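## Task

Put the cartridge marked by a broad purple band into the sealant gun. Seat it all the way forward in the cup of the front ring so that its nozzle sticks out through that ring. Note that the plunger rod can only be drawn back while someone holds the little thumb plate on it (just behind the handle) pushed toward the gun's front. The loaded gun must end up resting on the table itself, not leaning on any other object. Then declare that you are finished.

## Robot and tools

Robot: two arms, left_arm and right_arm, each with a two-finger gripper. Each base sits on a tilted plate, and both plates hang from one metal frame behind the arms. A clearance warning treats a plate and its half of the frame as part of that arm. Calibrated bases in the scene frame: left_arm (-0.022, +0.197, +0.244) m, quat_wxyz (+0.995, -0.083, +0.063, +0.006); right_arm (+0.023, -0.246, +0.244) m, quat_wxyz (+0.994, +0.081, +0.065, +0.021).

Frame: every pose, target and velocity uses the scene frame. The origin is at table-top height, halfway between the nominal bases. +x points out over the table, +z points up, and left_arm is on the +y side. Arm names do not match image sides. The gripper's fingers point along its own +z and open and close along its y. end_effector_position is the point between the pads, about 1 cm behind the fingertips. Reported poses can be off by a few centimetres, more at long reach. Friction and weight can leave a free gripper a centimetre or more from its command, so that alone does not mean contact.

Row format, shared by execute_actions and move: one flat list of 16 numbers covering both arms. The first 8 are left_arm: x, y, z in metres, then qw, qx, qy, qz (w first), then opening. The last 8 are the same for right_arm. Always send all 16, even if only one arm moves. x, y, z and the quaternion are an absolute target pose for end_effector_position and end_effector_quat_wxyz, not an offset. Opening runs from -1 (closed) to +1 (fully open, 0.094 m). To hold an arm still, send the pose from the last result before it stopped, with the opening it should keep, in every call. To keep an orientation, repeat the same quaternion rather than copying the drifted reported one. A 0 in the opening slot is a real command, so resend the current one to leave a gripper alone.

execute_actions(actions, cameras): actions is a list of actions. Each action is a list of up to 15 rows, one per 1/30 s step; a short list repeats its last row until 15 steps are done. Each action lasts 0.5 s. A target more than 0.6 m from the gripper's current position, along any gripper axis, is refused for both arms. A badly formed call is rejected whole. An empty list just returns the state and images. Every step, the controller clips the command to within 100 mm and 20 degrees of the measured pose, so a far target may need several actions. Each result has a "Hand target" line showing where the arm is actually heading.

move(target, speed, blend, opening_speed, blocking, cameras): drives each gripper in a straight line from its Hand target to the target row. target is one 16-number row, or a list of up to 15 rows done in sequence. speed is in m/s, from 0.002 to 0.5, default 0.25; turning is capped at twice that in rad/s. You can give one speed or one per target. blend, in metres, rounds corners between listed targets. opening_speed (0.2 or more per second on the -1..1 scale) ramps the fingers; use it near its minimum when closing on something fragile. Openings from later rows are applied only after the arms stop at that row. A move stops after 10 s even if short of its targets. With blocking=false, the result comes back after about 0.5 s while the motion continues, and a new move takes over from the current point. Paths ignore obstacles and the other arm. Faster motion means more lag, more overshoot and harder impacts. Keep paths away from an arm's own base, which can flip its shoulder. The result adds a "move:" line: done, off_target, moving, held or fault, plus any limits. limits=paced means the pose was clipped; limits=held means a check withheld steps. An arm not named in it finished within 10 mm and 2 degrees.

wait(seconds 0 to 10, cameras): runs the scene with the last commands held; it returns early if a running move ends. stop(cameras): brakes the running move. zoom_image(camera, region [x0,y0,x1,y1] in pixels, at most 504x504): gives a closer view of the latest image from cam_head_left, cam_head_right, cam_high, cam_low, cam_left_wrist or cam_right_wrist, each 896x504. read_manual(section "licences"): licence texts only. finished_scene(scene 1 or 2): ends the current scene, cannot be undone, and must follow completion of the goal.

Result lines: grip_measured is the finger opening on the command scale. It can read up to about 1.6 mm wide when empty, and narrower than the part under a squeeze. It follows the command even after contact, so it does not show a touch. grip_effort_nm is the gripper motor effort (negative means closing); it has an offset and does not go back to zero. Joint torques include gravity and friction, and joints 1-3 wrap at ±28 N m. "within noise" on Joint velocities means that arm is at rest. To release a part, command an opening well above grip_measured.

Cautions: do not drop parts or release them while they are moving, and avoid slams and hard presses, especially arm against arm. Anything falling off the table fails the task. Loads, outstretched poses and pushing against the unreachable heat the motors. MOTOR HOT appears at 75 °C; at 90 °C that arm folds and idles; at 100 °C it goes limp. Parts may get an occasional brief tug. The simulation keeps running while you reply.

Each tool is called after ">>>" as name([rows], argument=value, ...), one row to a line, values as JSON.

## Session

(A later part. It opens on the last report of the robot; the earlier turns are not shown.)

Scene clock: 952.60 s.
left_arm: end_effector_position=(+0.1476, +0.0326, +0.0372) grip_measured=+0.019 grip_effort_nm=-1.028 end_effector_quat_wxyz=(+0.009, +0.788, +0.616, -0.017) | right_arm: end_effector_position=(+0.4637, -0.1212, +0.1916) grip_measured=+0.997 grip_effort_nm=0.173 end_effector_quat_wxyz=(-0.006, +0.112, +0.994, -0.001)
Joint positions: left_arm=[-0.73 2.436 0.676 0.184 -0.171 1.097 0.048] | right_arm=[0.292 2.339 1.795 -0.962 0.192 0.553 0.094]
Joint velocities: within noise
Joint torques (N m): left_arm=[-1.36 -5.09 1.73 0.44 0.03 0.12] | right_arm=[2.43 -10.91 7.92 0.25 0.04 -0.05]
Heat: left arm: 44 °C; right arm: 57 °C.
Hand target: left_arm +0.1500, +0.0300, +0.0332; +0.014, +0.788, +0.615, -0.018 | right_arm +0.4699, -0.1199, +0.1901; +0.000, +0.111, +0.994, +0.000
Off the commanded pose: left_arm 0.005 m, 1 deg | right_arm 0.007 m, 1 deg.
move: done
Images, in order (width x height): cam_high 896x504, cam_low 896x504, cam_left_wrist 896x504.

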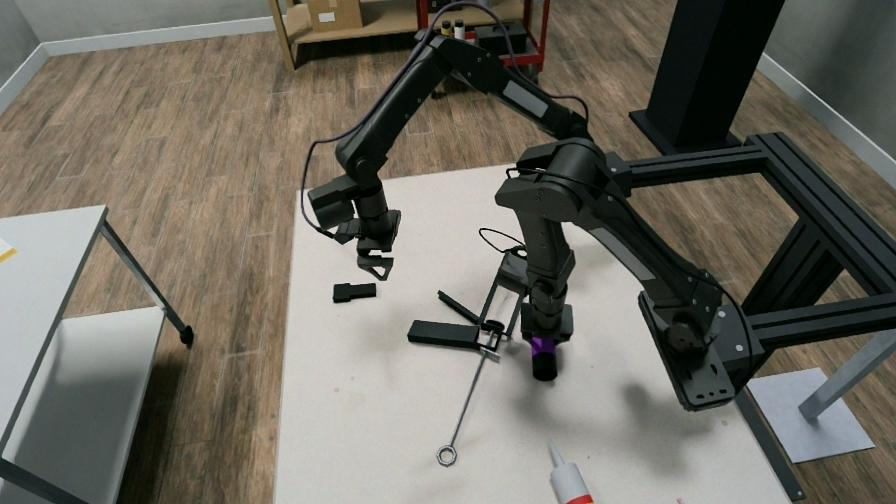

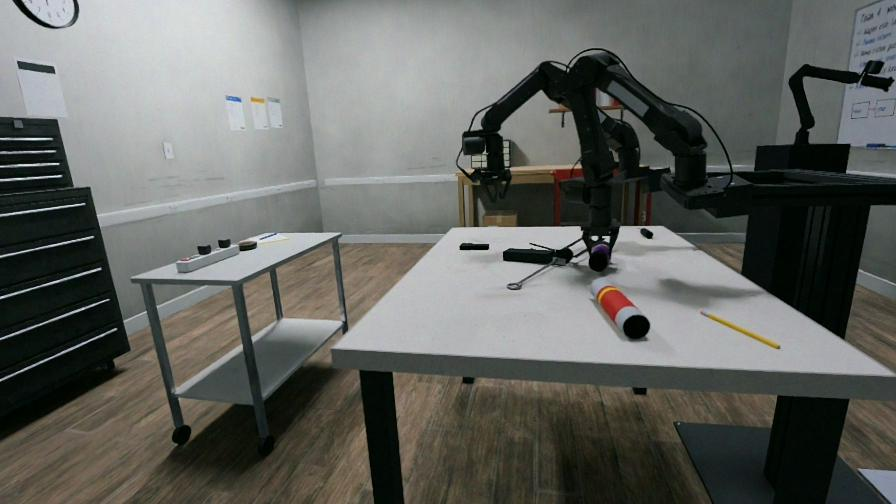

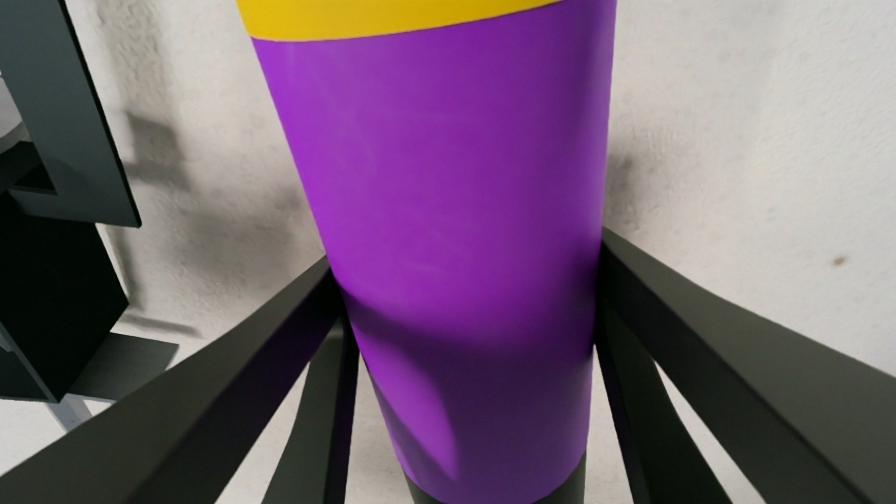

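>>> move(target=[0.150,0.03,0.024,0.014,0.788,0.615,-0.018,-0.05,0.47,-0.12,0.19,0,0.1115,0.9938,0,1.0], speed=0.04, cameras=["cam_high","cam_low","cam_left_wrist"])

>>> zoom_image(camera="cam_low", region=[560, 200, 680, 300])

Scene clock: 958.27 s.
left_arm: end_effector_position=(+0.1479, +0.0322, +0.0298) grip_measured=+0.018 grip_effort_nm=-1.028 end_effector_quat_wxyz=(+0.009, +0.788, +0.615, -0.017) | right_arm: end_effector_position=(+0.4637, -0.1212, +0.1916) grip_measured=+0.997 grip_effort_nm=0.173 end_effector_quat_wxyz=(-0.006, +0.112, +0.994, -0.001)
Joint positions: left_arm=[-0.724 2.47 0.689 0.207 -0.171 1.104 0.048] | right_arm=[0.292 2.339 1.795 -0.962 0.192 0.553 0.094]
Joint velocities: within noise
Joint torques (N m): left_arm=[-1.24 -4.6 1.85 0.5 0.07 0.13] | right_arm=[2.43 -10.89 8.02 0.24 0.04 -0.06]
Heat: left arm: 43 °C; right arm: 57 °C.
Hand target: left_arm +0.1499, +0.0302, +0.0242; +0.014, +0.788, +0.615, -0.018 | right_arm +0.4699, -0.1199, +0.1901; +0.000, +0.111, +0.994, +0.000
Off the commanded pose: left_arm 0.007 m, 1 deg | right_arm 0.007 m, 1 deg.
move: done
Images, in order (width x height): cam_high 896x504, cam_low 896x504, cam_left_wrist 896x504.

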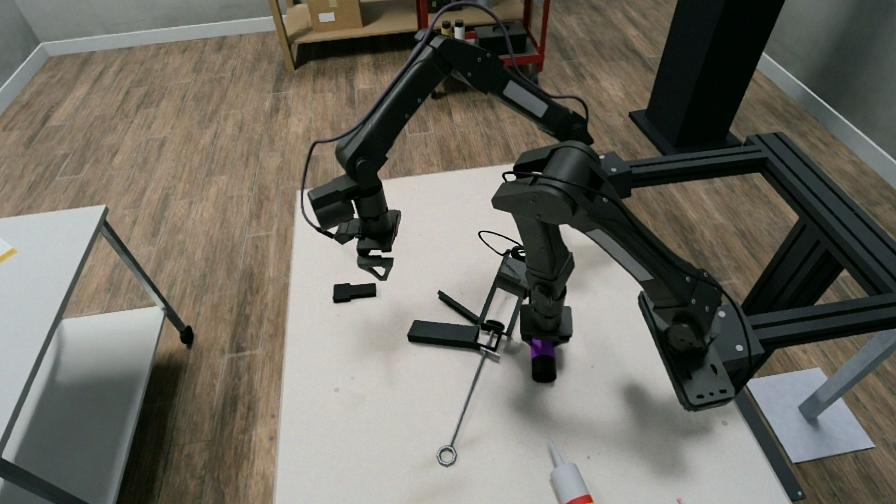

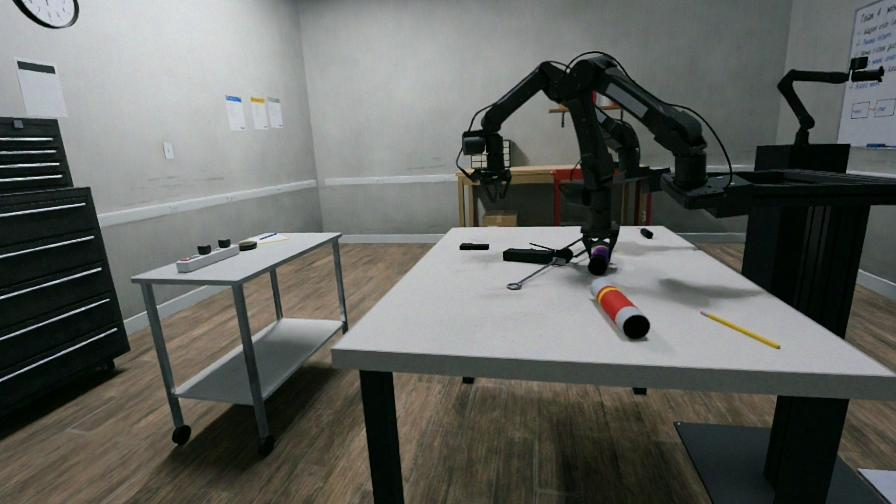

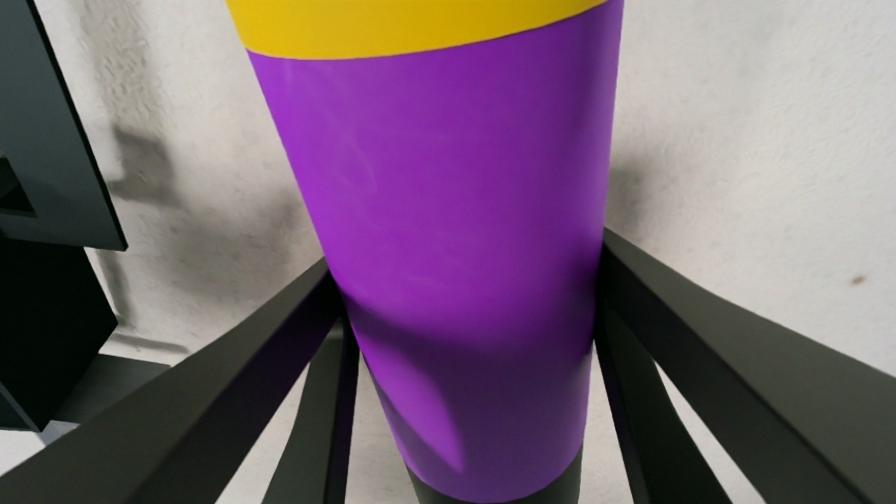

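Scaled by 4.200 from the camera's 896x504 image, which has a finer 1280x720 frame.

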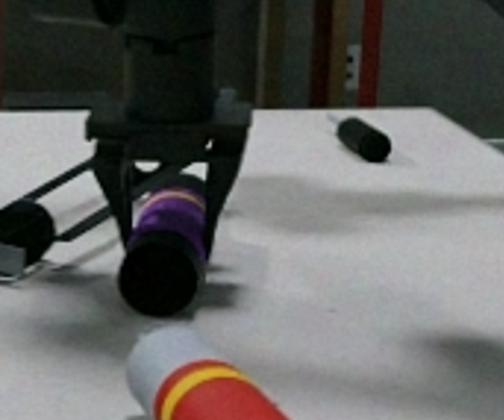

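>>> move(target=[0.148,0.0322,0.0298,0.009,0.788,0.615,-0.017,0.4,0.47,-0.12,0.19,0,0.1115,0.9938,0,1.0], speed=0.04, opening_speed=0.3, cameras=["cam_high","cam_low","cam_left_wrist"])

>>> zoom_image(camera="cam_low", region=[560, 200, 680, 300])

Scene clock: 963.47 s.
left_arm: end_effector_position=(+0.1479, +0.0322, +0.0298) grip_measured=+0.397 grip_effort_nm=0.144 end_effector_quat_wxyz=(+0.009, +0.788, +0.615, -0.017) | right_arm: end_effector_position=(+0.4637, -0.1212, +0.1916) grip_measured=+0.997 grip_effort_nm=0.168 end_effector_quat_wxyz=(-0.006, +0.112, +0.994, -0.001)
Joint positions: left_arm=[-0.724 2.47 0.689 0.207 -0.171 1.104 0.066] | right_arm=[0.292 2.339 1.795 -0.962 0.192 0.553 0.094]
Joint velocities: within noise
Joint torques (N m): left_arm=[-1.7 -6.52 0.61 0.27 0.04 0.05] | right_arm=[2.43 -10.85 7.94 0.26 0.02 -0.05]
Heat: left arm: 43 °C; right arm: 57 °C.
Hand target: left_arm +0.1479, +0.0322, +0.0298; +0.009, +0.788, +0.615, -0.017 | right_arm +0.4699, -0.1199, +0.1901; +0.000, +0.111, +0.994, +0.000
Off the commanded pose: left_arm 0.000 m, 0 deg | right_arm 0.007 m, 1 deg.
move: done
Images, in order (width x height): cam_high 896x504, cam_low 896x504, cam_left_wrist 896x504.

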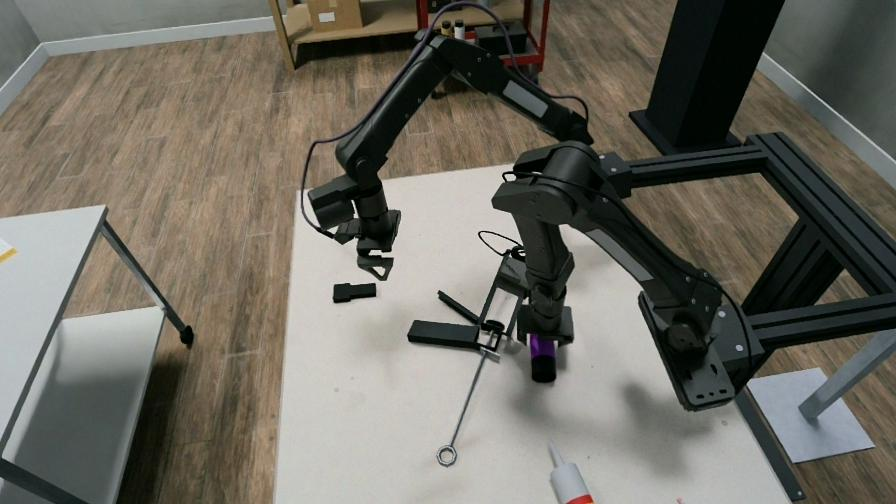

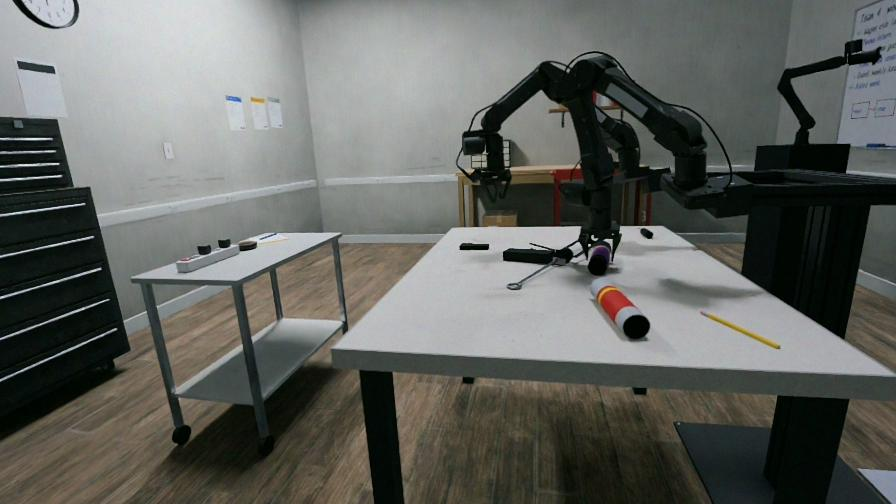

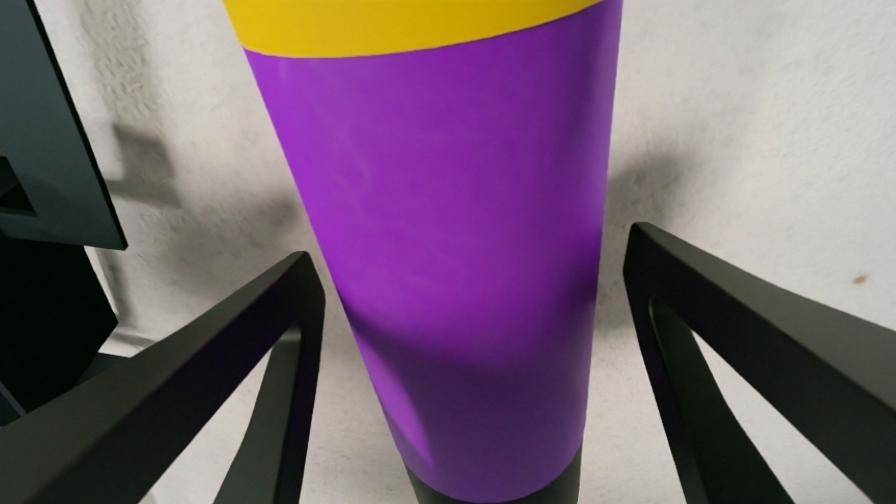

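Scaled by 4.200 from the camera's 896x504 image, which has a finer 1280x720 frame.

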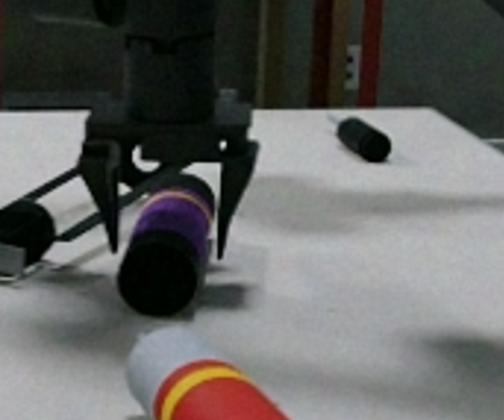

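>>> move([
  [0.148,0.0322,0.17,0.009,0.788,0.615,-0.017,0.6,0.47,-0.12,0.19,0,0.1115,0.9938,0,1.0],
  [0.36,0.20,0.20,0.1887,0.4746,-0.8528,0.105,0.6,0.47,-0.12,0.19,0,0.1115,0.9938,0,1.0],
  [0.413,0.201,0.11,0.1887,0.4746,-0.8528,0.105,0.6,0.47,-0.12,0.19,0,0.1115,0.9938,0,1.0],
], speed=[0.12,0.25,0.15], blend=[0.03,0.03,0])

Scene clock: 984.17 s.
left_arm: end_effector_position=(+0.4129, +0.2012, +0.1156) grip_measured=+0.597 grip_effort_nm=0.134 end_effector_quat_wxyz=(-0.181, -0.471, +0.857, -0.104) | right_arm: end_effector_position=(+0.4637, -0.1212, +0.1916) grip_measured=+0.997 grip_effort_nm=0.168 end_effector_quat_wxyz=(-0.006, +0.112, +0.994, -0.001)
Joint positions: left_arm=[0.105 2.558 1.952 -1.081 0.179 -0.874 0.075] | right_arm=[0.292 2.339 1.795 -0.962 0.192 0.553 0.094]
Joint velocities: within noise
Joint torques (N m): left_arm=[-1.74 -9.47 7.27 -0.29 0.24 -0.01] | right_arm=[2.54 -10.89 7.97 0.24 0.03 -0.03]
Heat: left arm: 43 °C; right arm: 57 °C.
Hand target: left_arm +0.4129, +0.2010, +0.1100; -0.188, -0.475, +0.853, -0.105 | right_arm +0.4699, -0.1199, +0.1901; +0.000, +0.111, +0.994, +0.000
Off the commanded pose: left_arm 0.006 m, 1 deg | right_arm 0.007 m, 1 deg.
move: done

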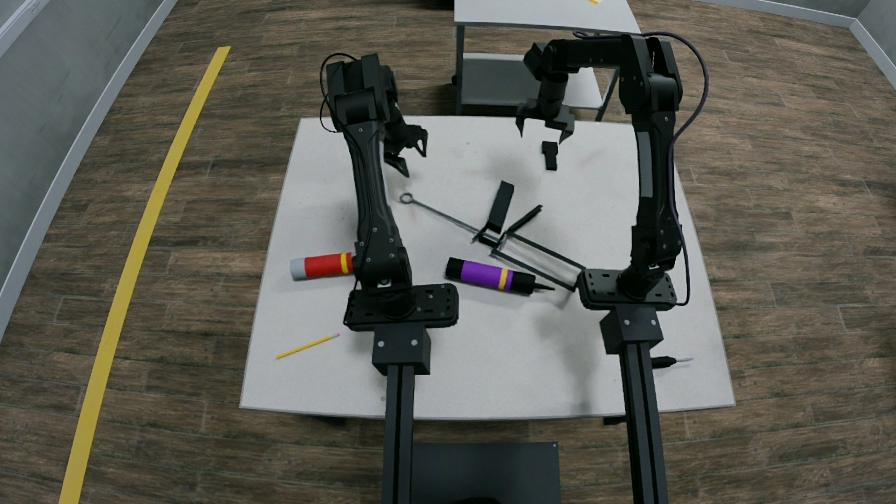

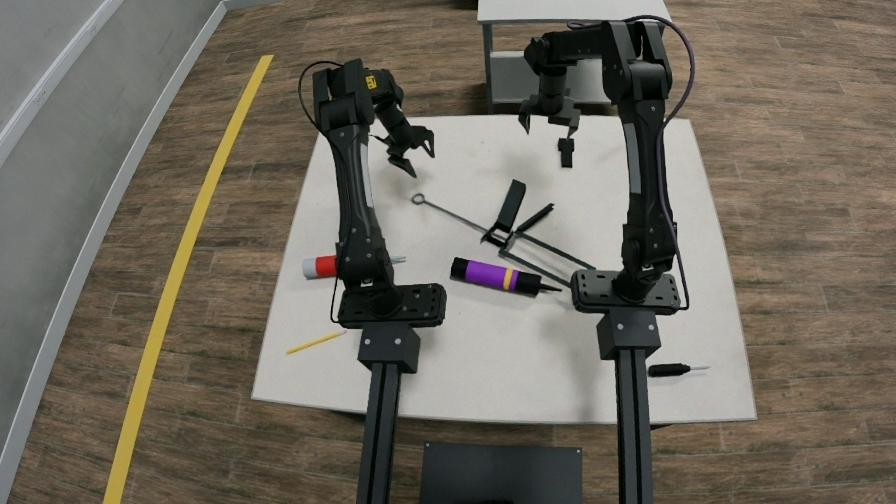

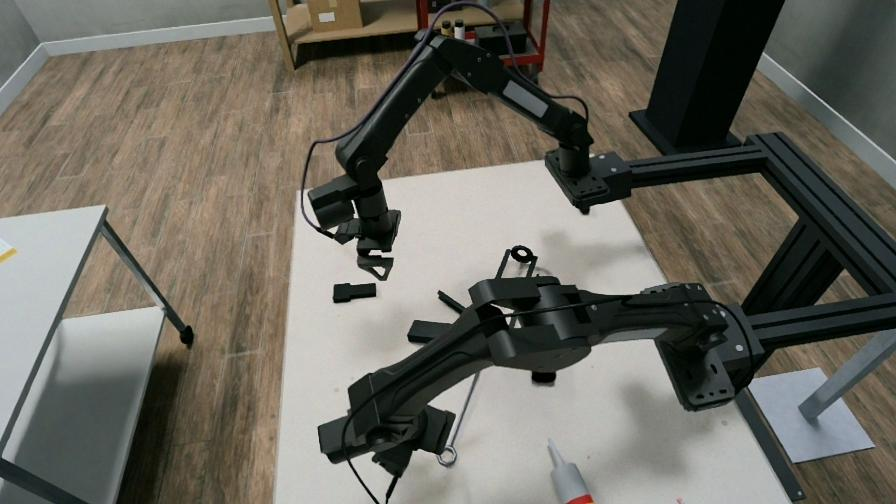

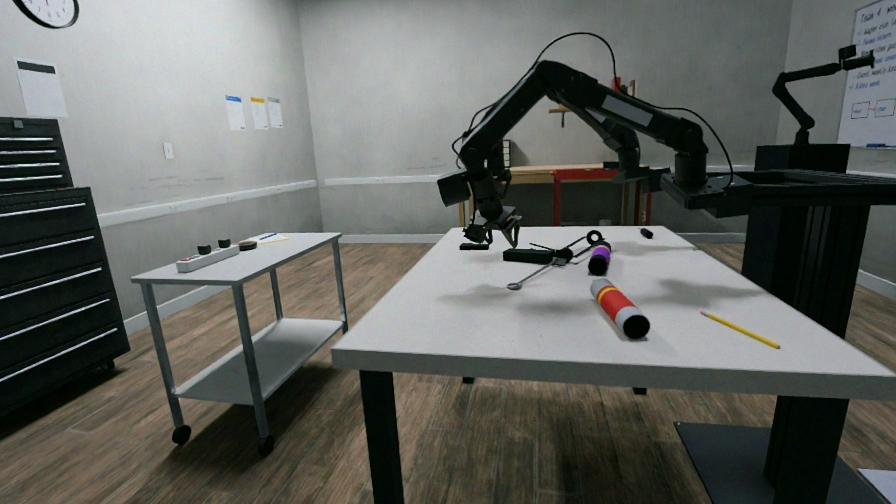

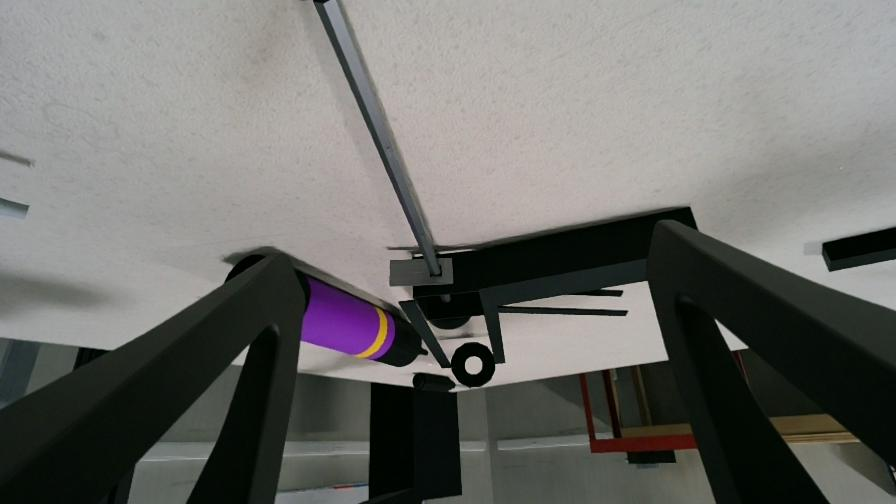

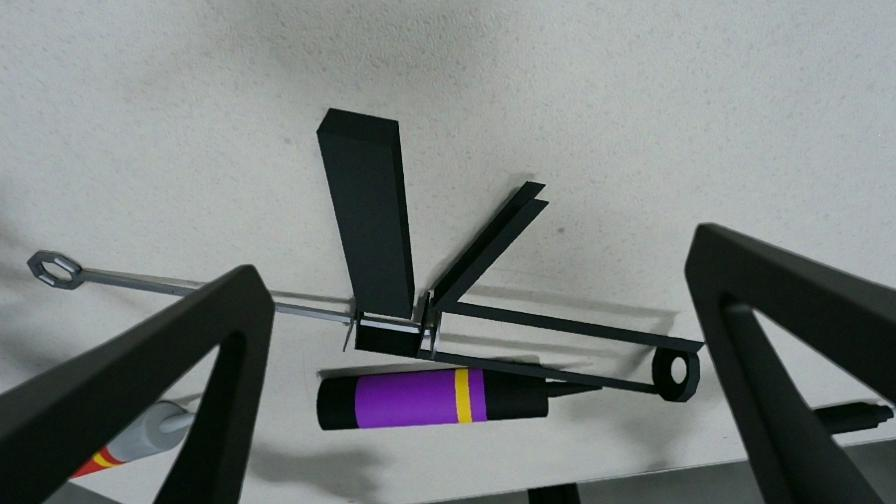

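>>> move(target=[0.389,0.228,0.11,0,0.4863,-0.8738,0,0.6,0.47,-0.12,0.19,0,0.1115,0.9938,0,1.0], speed=0.12, cameras=["cam_left_wrist","cam_low","cam_right_wrist"])

Scene clock: 1004.13 s.
left_arm: end_effector_position=(+0.3721, +0.2282, +0.0890) grip_measured=+0.597 grip_effort_nm=0.134 end_effector_quat_wxyz=(-0.033, -0.483, +0.875, +0.011) | right_arm: end_effector_position=(+0.4637, -0.1212, +0.1916) grip_measured=+0.997 grip_effort_nm=0.168 end_effector_quat_wxyz=(-0.006, +0.112, +0.994, -0.001)
Joint positions: left_arm=[0.05 2.331 1.4 -0.574 -0.149 -0.948 0.075] | right_arm=[0.292 2.339 1.795 -0.962 0.192 0.553 0.094]
Joint velocities: within noise
Joint torques (N m): left_arm=[-3.34 -14.24 3.64 0.24 -0.09 -0.11] | right_arm=[2.48 -10.92 7.91 0.26 0.02 -0.04]
Heat: left arm: 47 °C; right arm: 57 °C.
Hand target: left_arm +0.3885, +0.2278, +0.1097; -0.001, -0.486, +0.874, +0.000 | right_arm +0.4699, -0.1199, +0.1901; +0.000, +0.111, +0.994, +0.000
Off the commanded pose: left_arm 0.027 m, 4 deg | right_arm 0.007 m, 1 deg.
move: off_target (left_arm)
Images, in order (width x height): cam_low 896x504, cam_left_wrist 896x504, cam_right_wrist 896x504.

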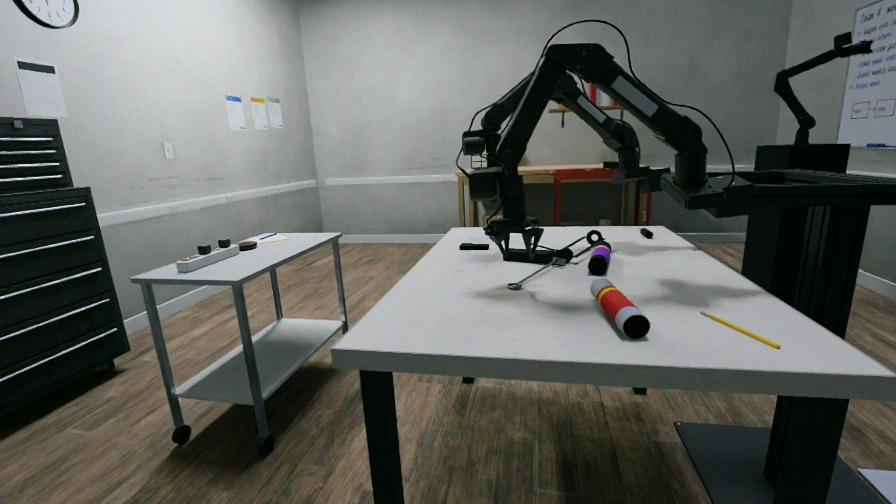

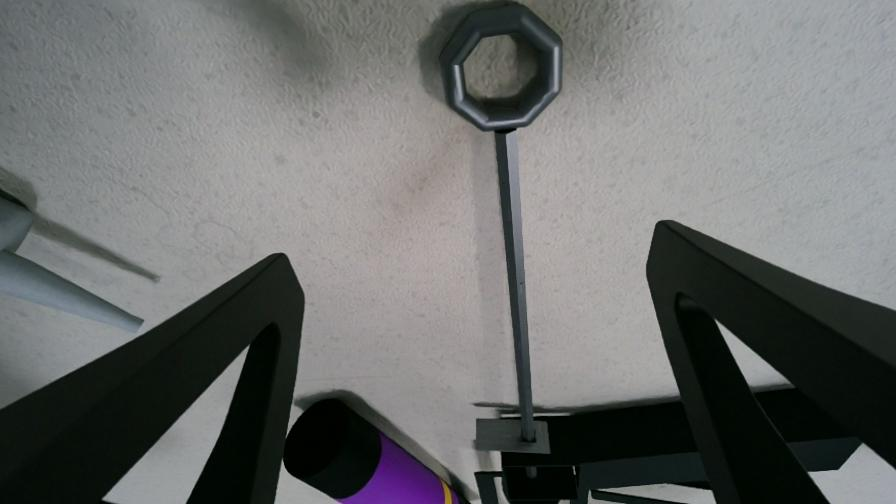

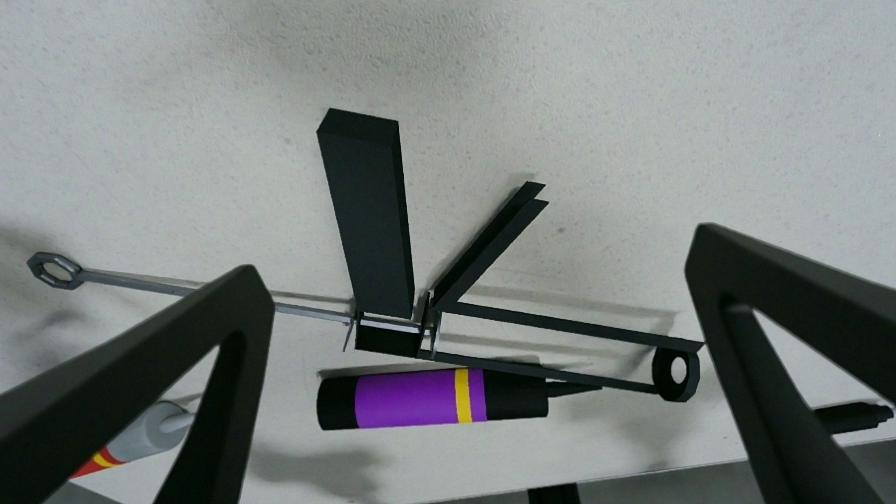

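>>> move([
  [0.389,0.236,0.09,0,0.4863,-0.8738,0,0.6,0.40,-0.06,0.20,0,0.2756,0.9613,0,1.0],
  [0.389,0.236,0.09,0,0.4863,-0.8738,0,0.6,0.253,0.043,0.12,0,0.2756,0.9613,0,1.0],
], speed=0.15, blend=[0.03,0], cameras=["cam_left_wrist","cam_high","cam_low","cam_right_wrist"])

Scene clock: 1016.87 s.
left_arm: end_effector_position=(+0.3842, +0.2315, +0.0881) grip_measured=+0.597 grip_effort_nm=0.129 end_effector_quat_wxyz=(-0.011, -0.487, +0.873, +0.001) | right_arm: end_effector_position=(+0.2548, +0.0428, +0.1243) grip_measured=+0.997 grip_effort_nm=0.159 end_effector_quat_wxyz=(-0.005, +0.276, +0.961, +0.003)
Joint positions: left_arm=[0.055 2.331 1.4 -0.523 -0.149 -0.944 0.075] | right_arm=[0.871 2.368 1.278 -0.524 0.192 1.477 0.094]
Joint velocities: within noise
Joint torques (N m): left_arm=[-1.44 -10.13 4.44 0.38 -0.06 0.15] | right_arm=[2.93 -9.32 4.36 0.35 0.11 0.06]
Heat: left arm: 48 °C; right arm: 57 °C.
Hand target: left_arm +0.3890, +0.2359, +0.0901; +0.000, -0.486, +0.874, +0.000 | right_arm +0.2530, +0.0429, +0.1201; +0.000, +0.275, +0.961, +0.000
Off the commanded pose: left_arm 0.007 m, 1 deg | right_arm 0.005 m, 1 deg.
move: done
Images, in order (width x height): cam_high 896x504, cam_low 896x504, cam_left_wrist 896x504, cam_right_wrist 896x504.

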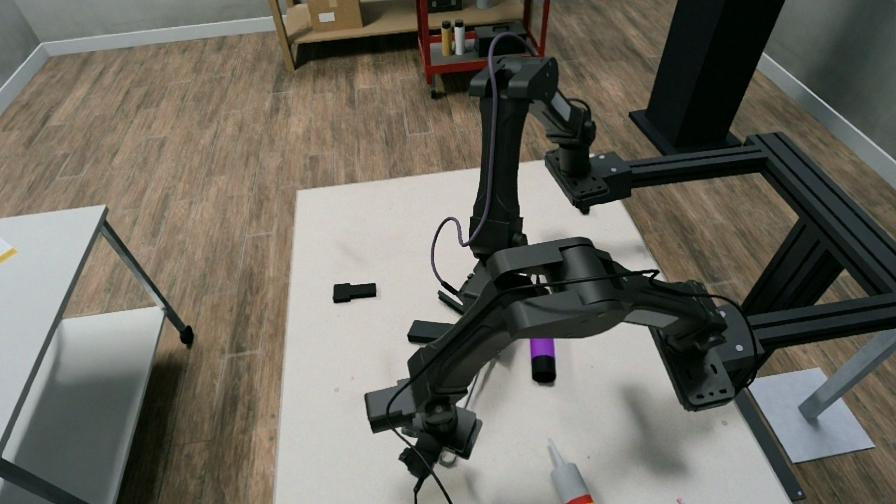

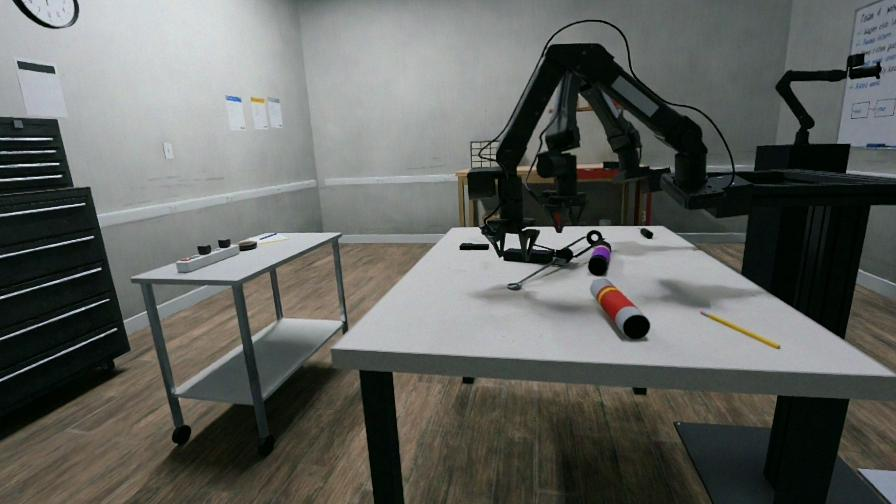

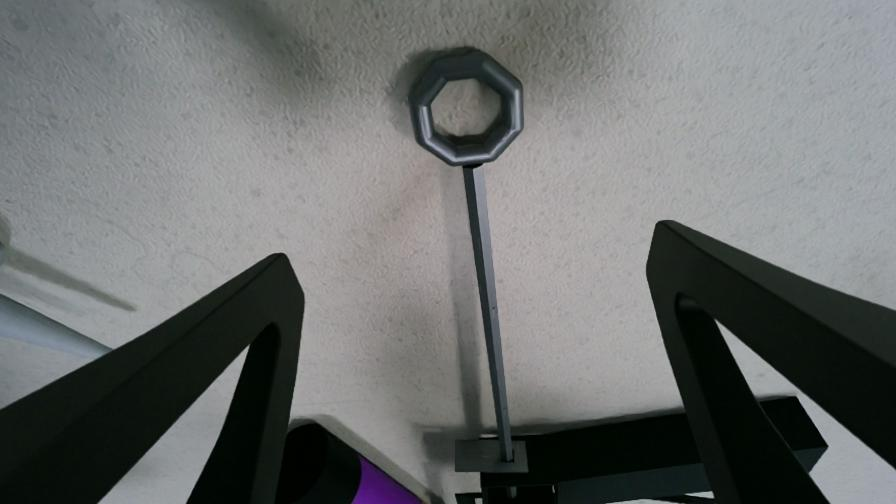

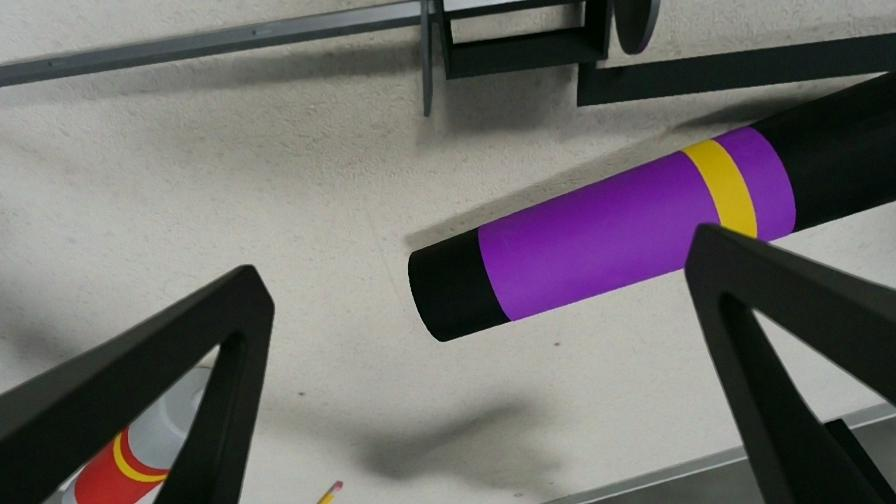

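>>> zoom_image(camera="cam_right_wrist", region=[400, 0, 680, 140])

>>> zoom_image(camera="cam_left_wrist", region=[400, 404, 600, 504])

Scaled by 1.800 from the camera's 896x504 image, which has a finer 1280x720 frame.

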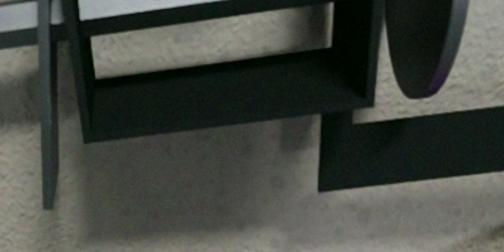

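Scaled by 2.520 from the camera's 896x504 image, which has a finer 1280x720 frame.

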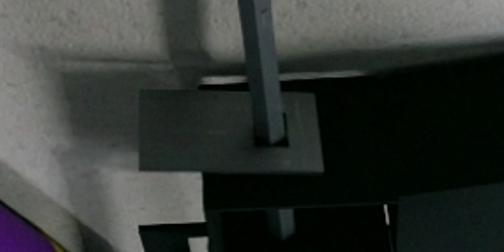

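>>> move([
  [0.389,0.2356,0.06,0.1887,0.4746,-0.8528,0.105,0.6,0.253,0.043,0.12,0,0.2756,0.9613,0,1.0],
  [0.389,0.2356,0.014,0.1887,0.4746,-0.8528,0.105,0.6,0.253,0.043,0.12,0,0.2756,0.9613,0,1.0],
], speed=[0.12,0.08], cameras=["cam_left_wrist","cam_low"])

>>> zoom_image(camera="cam_low", region=[460, 210, 640, 310])

Scene clock: 1072.93 s.
left_arm: end_effector_position=(+0.3875, +0.2355, +0.0225) grip_measured=+0.597 grip_effort_nm=0.134 end_effector_quat_wxyz=(-0.189, -0.477, +0.853, -0.099) | right_arm: end_effector_position=(+0.2550, +0.0430, +0.1243) grip_measured=+0.997 grip_effort_nm=0.164 end_effector_quat_wxyz=(-0.005, +0.277, +0.961, +0.004)
Joint positions: left_arm=[0.214 2.745 1.934 -0.912 0.164 -0.779 0.075] | right_arm=[0.871 2.368 1.278 -0.522 0.192 1.478 0.094]
Joint velocities: within noise
Joint torques (N m): left_arm=[-1.43 -9.1 6.09 -0.19 0.2 0.15] | right_arm=[2.99 -9.37 4.31 0.36 0.12 0.09]
Heat: left arm: 45 °C; right arm: 52 °C.
Hand target: left_arm +0.3887, +0.2355, +0.0142; -0.189, -0.475, +0.853, -0.105 | right_arm +0.2530, +0.0429, +0.1201; +0.000, +0.276, +0.961, +0.000
Off the commanded pose: left_arm 0.009 m, 1 deg | right_arm 0.005 m, 1 deg.
move: done
Images, in order (width x height): cam_low 896x504, cam_left_wrist 896x504.

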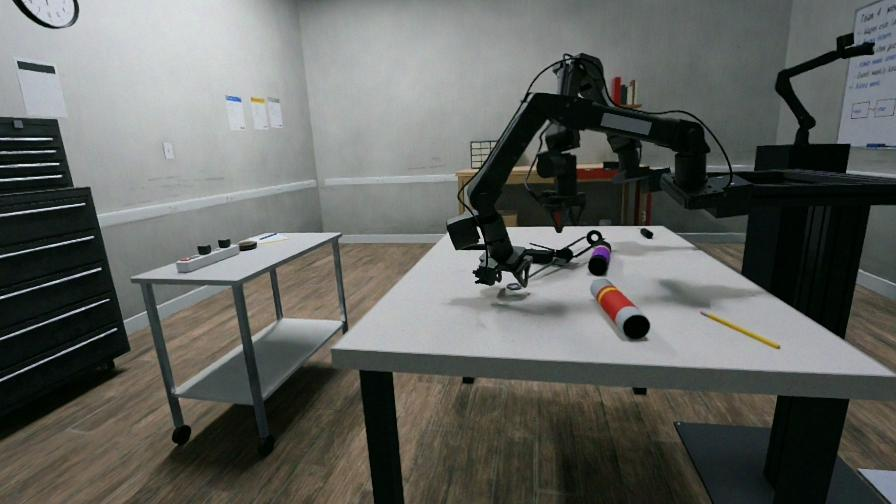

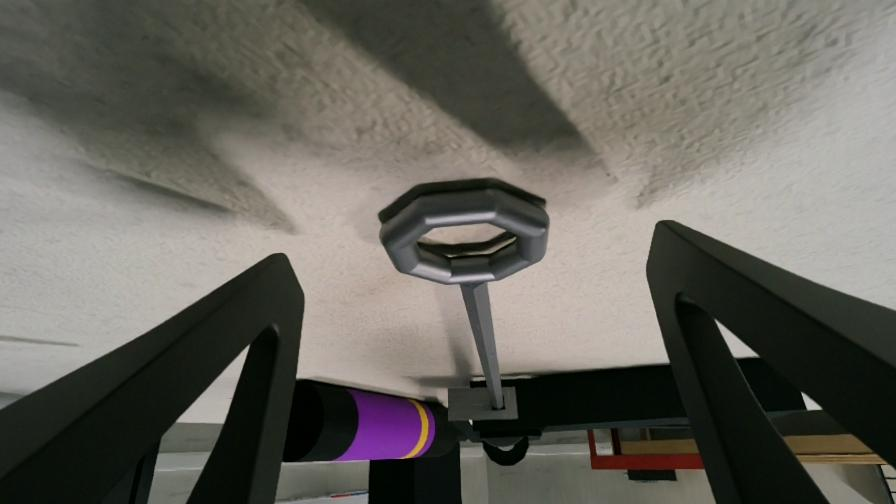

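Scaled by 2.800 from the camera's 896x504 image, which has a finer 1280x720 frame.

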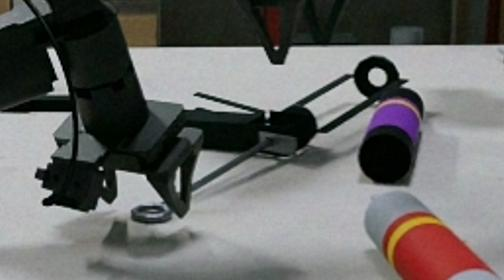

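>>> move([
  [0.389,0.2356,0.008,0.1887,0.4746,-0.8528,0.105,0.6,0.253,0.043,0.12,0,0.2756,0.9613,0,1.0],
  [0.389,0.2356,0.008,0.1887,0.4746,-0.8528,0.105,-0.5,0.253,0.043,0.12,0,0.2756,0.9613,0,1.0],
], speed=[0.05,0.05], opening_speed=0.6, cameras=["cam_left_wrist","cam_low","cam_right_wrist"])

Scene clock: 1078.90 s.
left_arm: end_effector_position=(+0.3897, +0.2383, +0.0191) grip_measured=-0.497 grip_effort_nm=-0.178 end_effector_quat_wxyz=(-0.187, -0.479, +0.852, -0.100) | right_arm: end_effector_position=(+0.2551, +0.0431, +0.1243) grip_measured=+0.997 grip_effort_nm=0.168 end_effector_quat_wxyz=(-0.005, +0.277, +0.961, +0.004)
Joint positions: left_arm=[0.22 2.76 1.955 -0.915 0.164 -0.777 0.024] | right_arm=[0.871 2.368 1.278 -0.522 0.192 1.478 0.094]
Joint velocities: within noise
Joint torques (N m): left_arm=[-1.78 -9.03 5.42 -0.13 0.19 0.2] | right_arm=[3.03 -9.28 4.36 0.35 0.11 0.07]
Heat: left arm: 46 °C; right arm: 52 °C.
Hand target: left_arm +0.3888, +0.2356, +0.0084; -0.188, -0.475, +0.853, -0.105 | right_arm +0.2530, +0.0429, +0.1201; +0.000, +0.276, +0.961, +0.000
Off the commanded pose: left_arm 0.011 m, 1 deg | right_arm 0.005 m, 1 deg.
move: off_target (left_arm)
Images, in order (width x height): cam_low 896x504, cam_left_wrist 896x504, cam_right_wrist 896x504.

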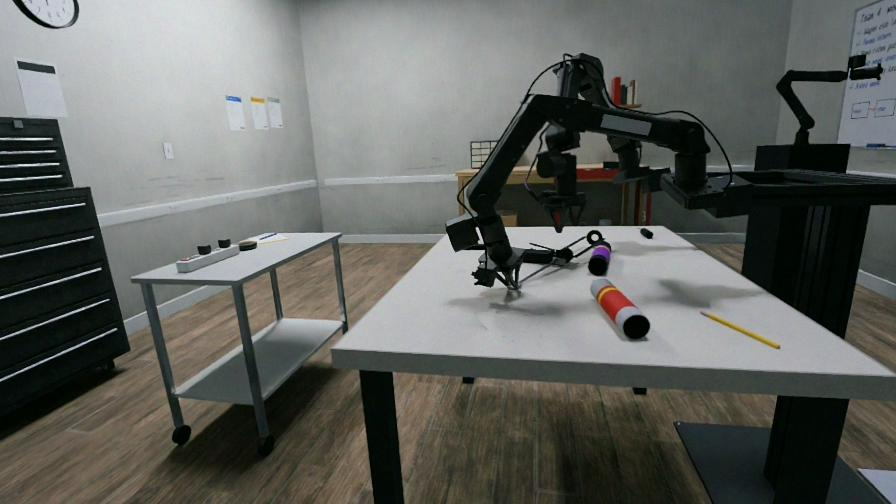

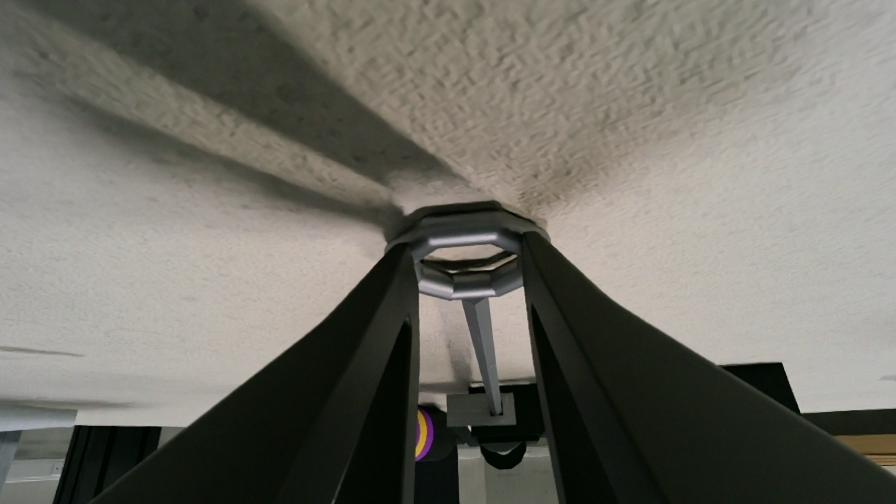

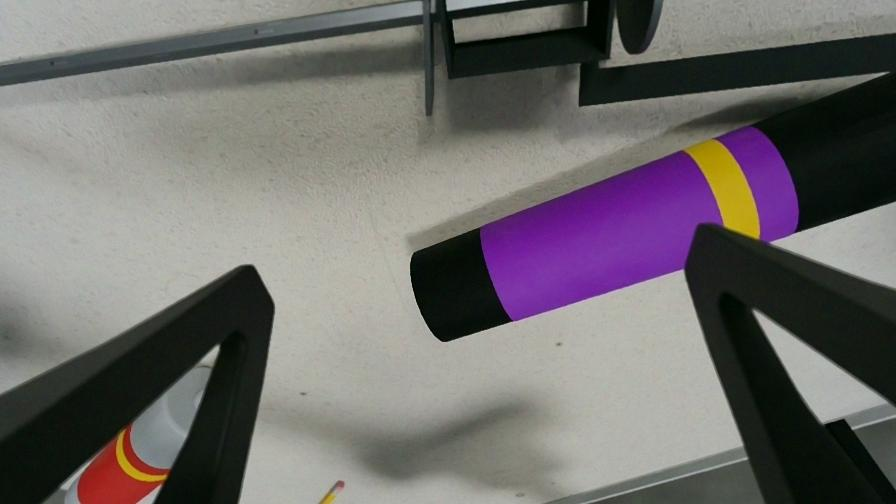

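>>> move([
  [0.389,0.2356,0.012,0.1887,0.4746,-0.8528,0.105,0.3,0.253,0.043,0.12,0,0.2756,0.9613,0,1.0],
  [0.386,0.2320,-0.002,0.1887,0.4746,-0.8528,0.105,0.3,0.253,0.043,0.12,0,0.2756,0.9613,0,1.0],
], speed=[0.05,0.05], cameras=["cam_left_wrist","cam_low"])

>>> zoom_image(camera="cam_low", region=[460, 230, 580, 310])

Scene clock: 1089.43 s.
left_arm: end_effector_position=(+0.3918, +0.2374, +0.0138) grip_measured=+0.297 grip_effort_nm=0.139 end_effector_quat_wxyz=(-0.182, -0.479, +0.852, -0.104) | right_arm: end_effector_position=(+0.2551, +0.0432, +0.1243) grip_measured=+0.997 grip_effort_nm=0.168 end_effector_quat_wxyz=(-0.005, +0.277, +0.961, +0.004)
Joint positions: left_arm=[0.22 2.77 1.955 -0.892 0.168 -0.777 0.061] | right_arm=[0.871 2.368 1.278 -0.522 0.192 1.478 0.094]
Joint velocities: within noise
Joint torques (N m): left_arm=[-2.1 -8.42 4.51 -0.11 0.16 0.1] | right_arm=[3.03 -9.39 4.31 0.33 0.11 0.07]
Heat: left arm: 46 °C; right arm: 52 °C.
Hand target: left_arm +0.3855, +0.2320, -0.0014; -0.189, -0.475, +0.853, -0.105 | right_arm +0.2530, +0.0429, +0.1201; +0.000, +0.276, +0.961, +0.000
Off the commanded pose: left_arm 0.018 m, 1 deg | right_arm 0.005 m, 1 deg.
move: off_target (left_arm)
Images, in order (width x height): cam_low 896x504, cam_left_wrist 896x504.

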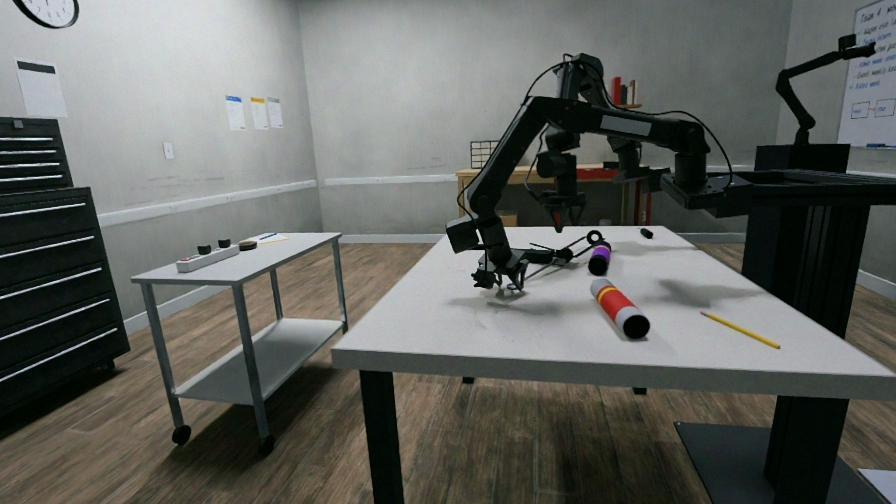

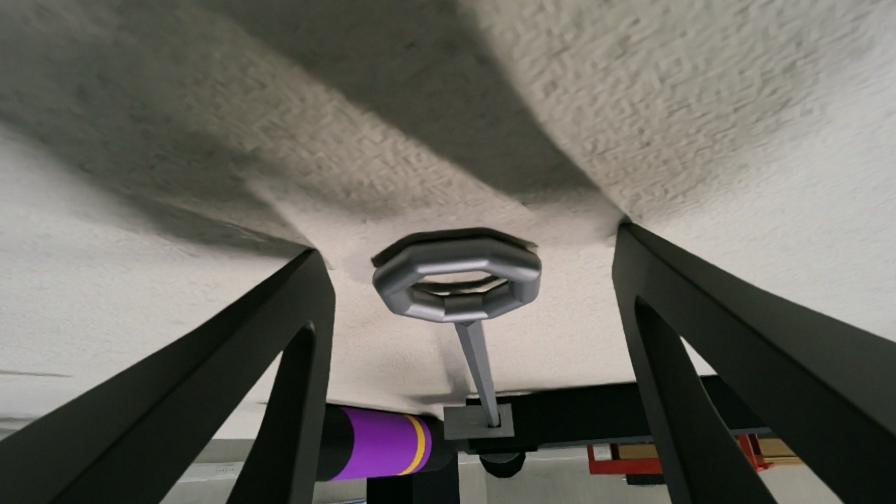

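Scaled by 4.200 from the camera's 896x504 image, which has a finer 1280x720 frame.

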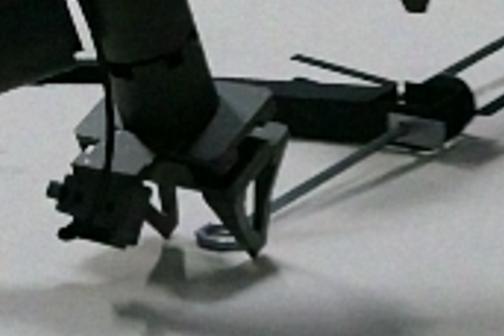

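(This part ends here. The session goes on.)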